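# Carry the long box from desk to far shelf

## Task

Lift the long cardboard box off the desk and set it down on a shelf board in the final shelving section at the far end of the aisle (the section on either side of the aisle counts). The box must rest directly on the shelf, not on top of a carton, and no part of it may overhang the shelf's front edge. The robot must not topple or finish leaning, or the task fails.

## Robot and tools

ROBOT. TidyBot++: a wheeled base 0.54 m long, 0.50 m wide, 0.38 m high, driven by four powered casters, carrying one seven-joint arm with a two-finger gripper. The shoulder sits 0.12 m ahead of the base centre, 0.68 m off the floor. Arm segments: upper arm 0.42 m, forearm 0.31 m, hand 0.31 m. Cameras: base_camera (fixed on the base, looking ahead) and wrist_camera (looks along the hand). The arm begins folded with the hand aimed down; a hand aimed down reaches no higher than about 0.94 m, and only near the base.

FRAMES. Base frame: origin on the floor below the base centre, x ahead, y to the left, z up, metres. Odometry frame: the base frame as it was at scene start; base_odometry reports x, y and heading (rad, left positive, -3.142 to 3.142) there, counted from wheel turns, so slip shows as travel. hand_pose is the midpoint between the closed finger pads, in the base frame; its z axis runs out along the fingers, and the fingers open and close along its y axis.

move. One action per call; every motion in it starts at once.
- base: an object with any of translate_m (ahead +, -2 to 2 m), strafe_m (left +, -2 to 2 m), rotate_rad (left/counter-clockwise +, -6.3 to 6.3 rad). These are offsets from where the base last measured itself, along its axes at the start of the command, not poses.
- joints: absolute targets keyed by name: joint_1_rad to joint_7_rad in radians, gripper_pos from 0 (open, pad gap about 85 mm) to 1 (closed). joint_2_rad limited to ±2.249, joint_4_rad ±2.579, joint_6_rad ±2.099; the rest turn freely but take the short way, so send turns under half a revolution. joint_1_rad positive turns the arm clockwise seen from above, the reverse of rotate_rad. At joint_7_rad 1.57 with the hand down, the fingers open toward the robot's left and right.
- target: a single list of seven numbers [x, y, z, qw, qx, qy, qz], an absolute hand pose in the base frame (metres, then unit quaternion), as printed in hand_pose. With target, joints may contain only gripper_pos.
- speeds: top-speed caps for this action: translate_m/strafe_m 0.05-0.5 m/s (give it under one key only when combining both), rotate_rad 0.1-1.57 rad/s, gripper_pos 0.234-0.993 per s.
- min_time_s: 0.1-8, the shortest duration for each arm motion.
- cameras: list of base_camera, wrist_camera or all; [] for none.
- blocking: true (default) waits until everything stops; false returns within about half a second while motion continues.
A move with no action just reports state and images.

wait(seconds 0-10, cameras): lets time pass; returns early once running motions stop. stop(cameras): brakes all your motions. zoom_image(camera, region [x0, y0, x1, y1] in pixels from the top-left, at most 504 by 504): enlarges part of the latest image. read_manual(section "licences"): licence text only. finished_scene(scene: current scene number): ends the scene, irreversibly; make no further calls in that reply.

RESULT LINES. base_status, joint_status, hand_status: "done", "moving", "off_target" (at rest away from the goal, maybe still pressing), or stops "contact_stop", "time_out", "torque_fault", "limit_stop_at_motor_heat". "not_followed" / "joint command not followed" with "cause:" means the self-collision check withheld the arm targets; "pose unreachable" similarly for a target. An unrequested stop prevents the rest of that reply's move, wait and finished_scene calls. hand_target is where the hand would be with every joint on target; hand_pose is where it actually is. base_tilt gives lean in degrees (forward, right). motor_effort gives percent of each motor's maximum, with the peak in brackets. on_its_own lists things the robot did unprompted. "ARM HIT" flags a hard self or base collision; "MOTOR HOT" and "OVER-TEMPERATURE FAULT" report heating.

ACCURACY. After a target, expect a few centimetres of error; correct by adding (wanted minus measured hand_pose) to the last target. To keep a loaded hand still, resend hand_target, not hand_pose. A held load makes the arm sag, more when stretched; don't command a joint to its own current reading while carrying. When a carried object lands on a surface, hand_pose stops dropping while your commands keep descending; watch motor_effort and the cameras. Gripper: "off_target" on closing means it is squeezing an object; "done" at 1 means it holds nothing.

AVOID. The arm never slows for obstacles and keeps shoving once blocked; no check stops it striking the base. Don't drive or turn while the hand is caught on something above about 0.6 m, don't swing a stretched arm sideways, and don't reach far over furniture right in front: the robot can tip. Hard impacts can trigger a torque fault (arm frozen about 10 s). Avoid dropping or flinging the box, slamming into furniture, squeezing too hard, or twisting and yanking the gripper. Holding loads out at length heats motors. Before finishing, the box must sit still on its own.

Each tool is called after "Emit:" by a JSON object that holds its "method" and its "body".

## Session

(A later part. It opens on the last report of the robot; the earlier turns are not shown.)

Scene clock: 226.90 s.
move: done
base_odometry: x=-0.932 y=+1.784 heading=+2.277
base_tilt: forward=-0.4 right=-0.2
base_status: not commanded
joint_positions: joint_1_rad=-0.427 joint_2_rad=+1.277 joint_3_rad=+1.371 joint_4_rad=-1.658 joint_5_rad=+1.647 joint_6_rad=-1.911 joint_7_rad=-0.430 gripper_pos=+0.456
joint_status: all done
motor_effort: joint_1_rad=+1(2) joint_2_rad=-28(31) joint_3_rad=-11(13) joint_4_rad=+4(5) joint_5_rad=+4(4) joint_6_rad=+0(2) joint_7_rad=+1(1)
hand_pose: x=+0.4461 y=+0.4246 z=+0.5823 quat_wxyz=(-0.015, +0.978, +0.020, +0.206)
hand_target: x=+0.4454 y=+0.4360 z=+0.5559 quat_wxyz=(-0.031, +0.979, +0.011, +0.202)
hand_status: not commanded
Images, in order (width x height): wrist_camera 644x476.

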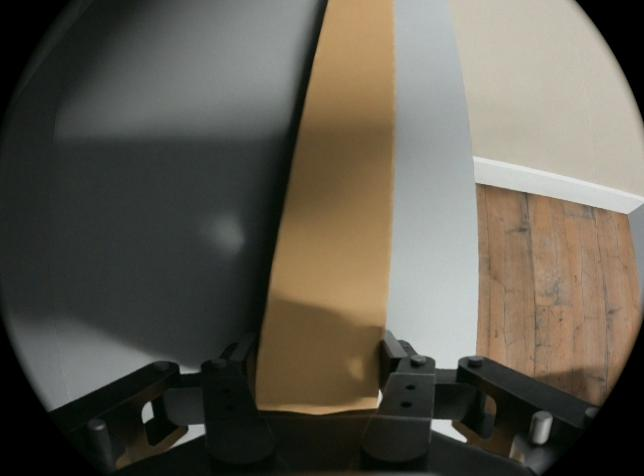

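Emit:
{"method": "move", "body": {"joints": {"gripper_pos": 0.05, "joint_2_rad": 1.295, "joint_3_rad": 1.385, "joint_4_rad": -1.665, "joint_5_rad": 1.68, "joint_6_rad": -1.87, "joint_7_rad": -0.46}, "speeds": {"gripper_pos": 0.234}, "cameras": ["wrist_camera"]}}

Scene clock: 234.63 s.
move: done
base_odometry: x=-0.932 y=+1.784 heading=+2.277
base_tilt: forward=-0.3 right=-0.2
base_status: not commanded
joint_positions: joint_1_rad=-0.427 joint_2_rad=+1.278 joint_3_rad=+1.371 joint_4_rad=-1.658 joint_5_rad=+1.647 joint_6_rad=-1.909 joint_7_rad=-0.430 gripper_pos=+0.052
joint_status: all done
motor_effort: joint_1_rad=+0(1) joint_2_rad=-31(32) joint_3_rad=-13(13) joint_4_rad=+4(4) joint_5_rad=+3(4) joint_6_rad=-1(2) joint_7_rad=+1(1)
hand_pose: x=+0.4458 y=+0.4250 z=+0.5820 quat_wxyz=(-0.015, +0.978, +0.020, +0.205)
hand_target: x=+0.4471 y=+0.4369 z=+0.5717 quat_wxyz=(-0.034, +0.978, +0.009, +0.206)
hand_status: not commanded
Images, in order (width x height): wrist_camera 644x476.

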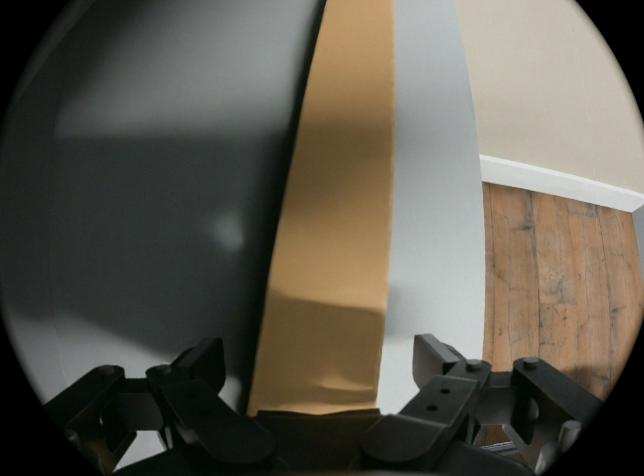

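Emit:
{"method": "move", "body": {"joints": {"gripper_pos": 0.0, "joint_1_rad": -0.43, "joint_2_rad": 1.13, "joint_3_rad": 1.278, "joint_4_rad": -1.56, "joint_5_rad": 1.56, "joint_6_rad": -2.02, "joint_7_rad": -0.355}, "min_time_s": 2.5, "cameras": ["wrist_camera"]}}

Scene clock: 240.10 s.
move: done
base_odometry: x=-0.932 y=+1.784 heading=+2.277
base_tilt: forward=-0.3 right=-0.1
base_status: not commanded
joint_positions: joint_1_rad=-0.427 joint_2_rad=+1.205 joint_3_rad=+1.310 joint_4_rad=-1.590 joint_5_rad=+1.602 joint_6_rad=-1.970 joint_7_rad=-0.396 gripper_pos=+0.000
joint_status: all done
motor_effort: joint_1_rad=+1(2) joint_2_rad=-35(36) joint_3_rad=-15(16) joint_4_rad=+7(7) joint_5_rad=+4(5) joint_6_rad=-1(3) joint_7_rad=+0(1)
hand_pose: x=+0.4493 y=+0.4202 z=+0.6334 quat_wxyz=(-0.017, +0.978, +0.006, +0.210)
hand_target: x=+0.4442 y=+0.4100 z=+0.6757 quat_wxyz=(-0.011, +0.974, +0.017, +0.224)
hand_status: not commanded
Images, in order (width x height): wrist_camera 644x476.

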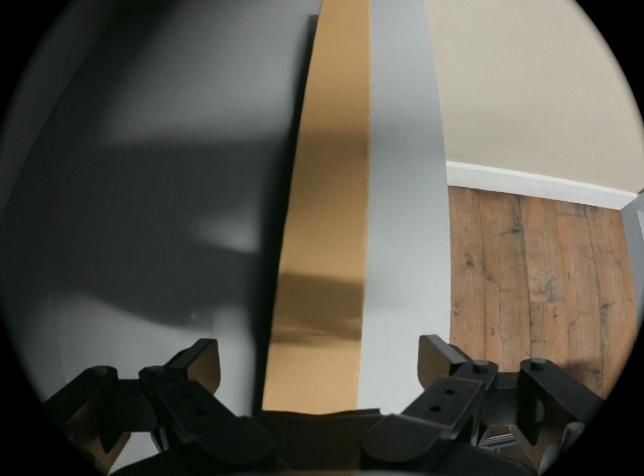

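Emit:
{"method": "move", "body": {"joints": {"joint_1_rad": -0.43, "joint_2_rad": 1.215, "joint_3_rad": 1.31, "joint_4_rad": -1.60, "joint_5_rad": 1.60, "joint_6_rad": -1.975, "joint_7_rad": -0.39}, "min_time_s": 1}}

Emit:
{"method": "move", "body": {"base": {"strafe_m": -0.2}, "speeds": {"strafe_m": 0.15}, "cameras": ["wrist_camera"]}}

Scene clock: 245.23 s.
move: done
base_odometry: x=-0.932 y=+1.784 heading=+2.277
base_tilt: forward=-0.3 right=-0.2
base_status: not commanded
joint_positions: joint_1_rad=-0.427 joint_2_rad=+1.206 joint_3_rad=+1.310 joint_4_rad=-1.590 joint_5_rad=+1.602 joint_6_rad=-1.970 joint_7_rad=-0.396 gripper_pos=+0.000
joint_status: all done
motor_effort: joint_1_rad=+1(2) joint_2_rad=-34(36) joint_3_rad=-14(16) joint_4_rad=+5(7) joint_5_rad=+4(5) joint_6_rad=-1(3) joint_7_rad=+1(1)
hand_pose: x=+0.4493 y=+0.4201 z=+0.6332 quat_wxyz=(-0.017, +0.978, +0.006, +0.210)
hand_target: x=+0.4456 y=+0.4186 z=+0.6281 quat_wxyz=(-0.012, +0.978, +0.016, +0.207)
hand_status: not commanded
pictures: none

Scene clock: 249.07 s.
move: time_out
base_odometry: x=-0.794 y=+1.902 heading=+2.279
base_tilt: forward=-0.4 right=-0.1
base_status: strafe_m time_out (by the wheels' count: -0.182 of -0.200)
joint_positions: joint_1_rad=-0.426 joint_2_rad=+1.207 joint_3_rad=+1.309 joint_4_rad=-1.592 joint_5_rad=+1.602 joint_6_rad=-1.969 joint_7_rad=-0.396 gripper_pos=+0.000
joint_status: not commanded
motor_effort: joint_1_rad=+0(8) joint_2_rad=-31(35) joint_3_rad=-12(14) joint_4_rad=+4(7) joint_5_rad=+3(5) joint_6_rad=-1(4) joint_7_rad=+1(2)
hand_pose: x=+0.4489 y=+0.4198 z=+0.6324 quat_wxyz=(-0.017, +0.978, +0.007, +0.209)
hand_target: x=+0.4456 y=+0.4186 z=+0.6281 quat_wxyz=(-0.012, +0.978, +0.016, +0.207)
hand_status: not commanded
Images, in order (width x height): wrist_camera 644x476.

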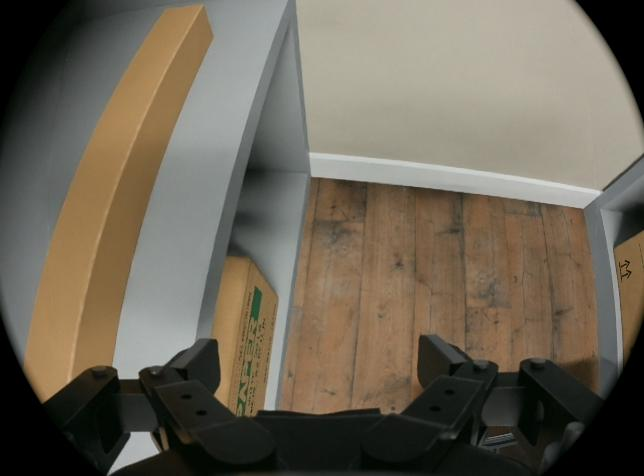

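Emit:
{"method": "move", "body": {"base": {"strafe_m": 0.02}, "speeds": {"strafe_m": 0.1}, "cameras": ["wrist_camera"]}}

Scene clock: 253.60 s.
move: done
base_odometry: x=-0.809 y=+1.889 heading=+2.280
base_tilt: forward=-0.3 right=-0.1
base_status: done
joint_positions: joint_1_rad=-0.433 joint_2_rad=+1.207 joint_3_rad=+1.309 joint_4_rad=-1.592 joint_5_rad=+1.602 joint_6_rad=-1.969 joint_7_rad=-0.396 gripper_pos=+0.000
joint_status: not commanded
motor_effort: joint_1_rad=+1(2) joint_2_rad=-31(32) joint_3_rad=-12(13) joint_4_rad=+5(5) joint_5_rad=+3(4) joint_6_rad=-1(3) joint_7_rad=+1(1)
hand_pose: x=+0.4459 y=+0.4221 z=+0.6324 quat_wxyz=(-0.017, +0.978, +0.010, +0.209)
hand_target: x=+0.4456 y=+0.4186 z=+0.6281 quat_wxyz=(-0.012, +0.978, +0.016, +0.207)
hand_status: not commanded
Images, in order (width x height): wrist_camera 644x476.

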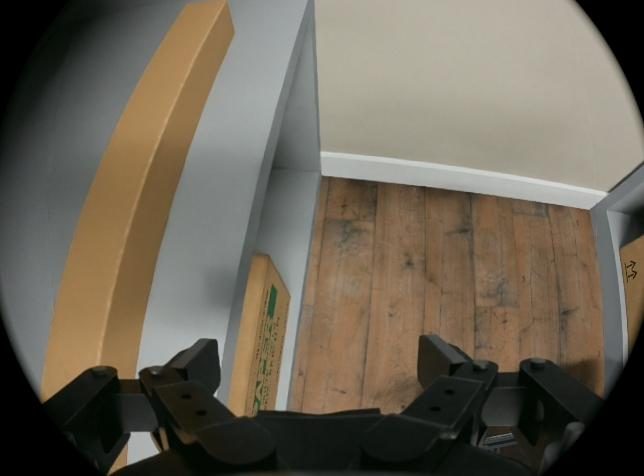

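Emit:
{"method": "finished_scene", "body": {"scene": 2}}

The scene is finished: the task was done.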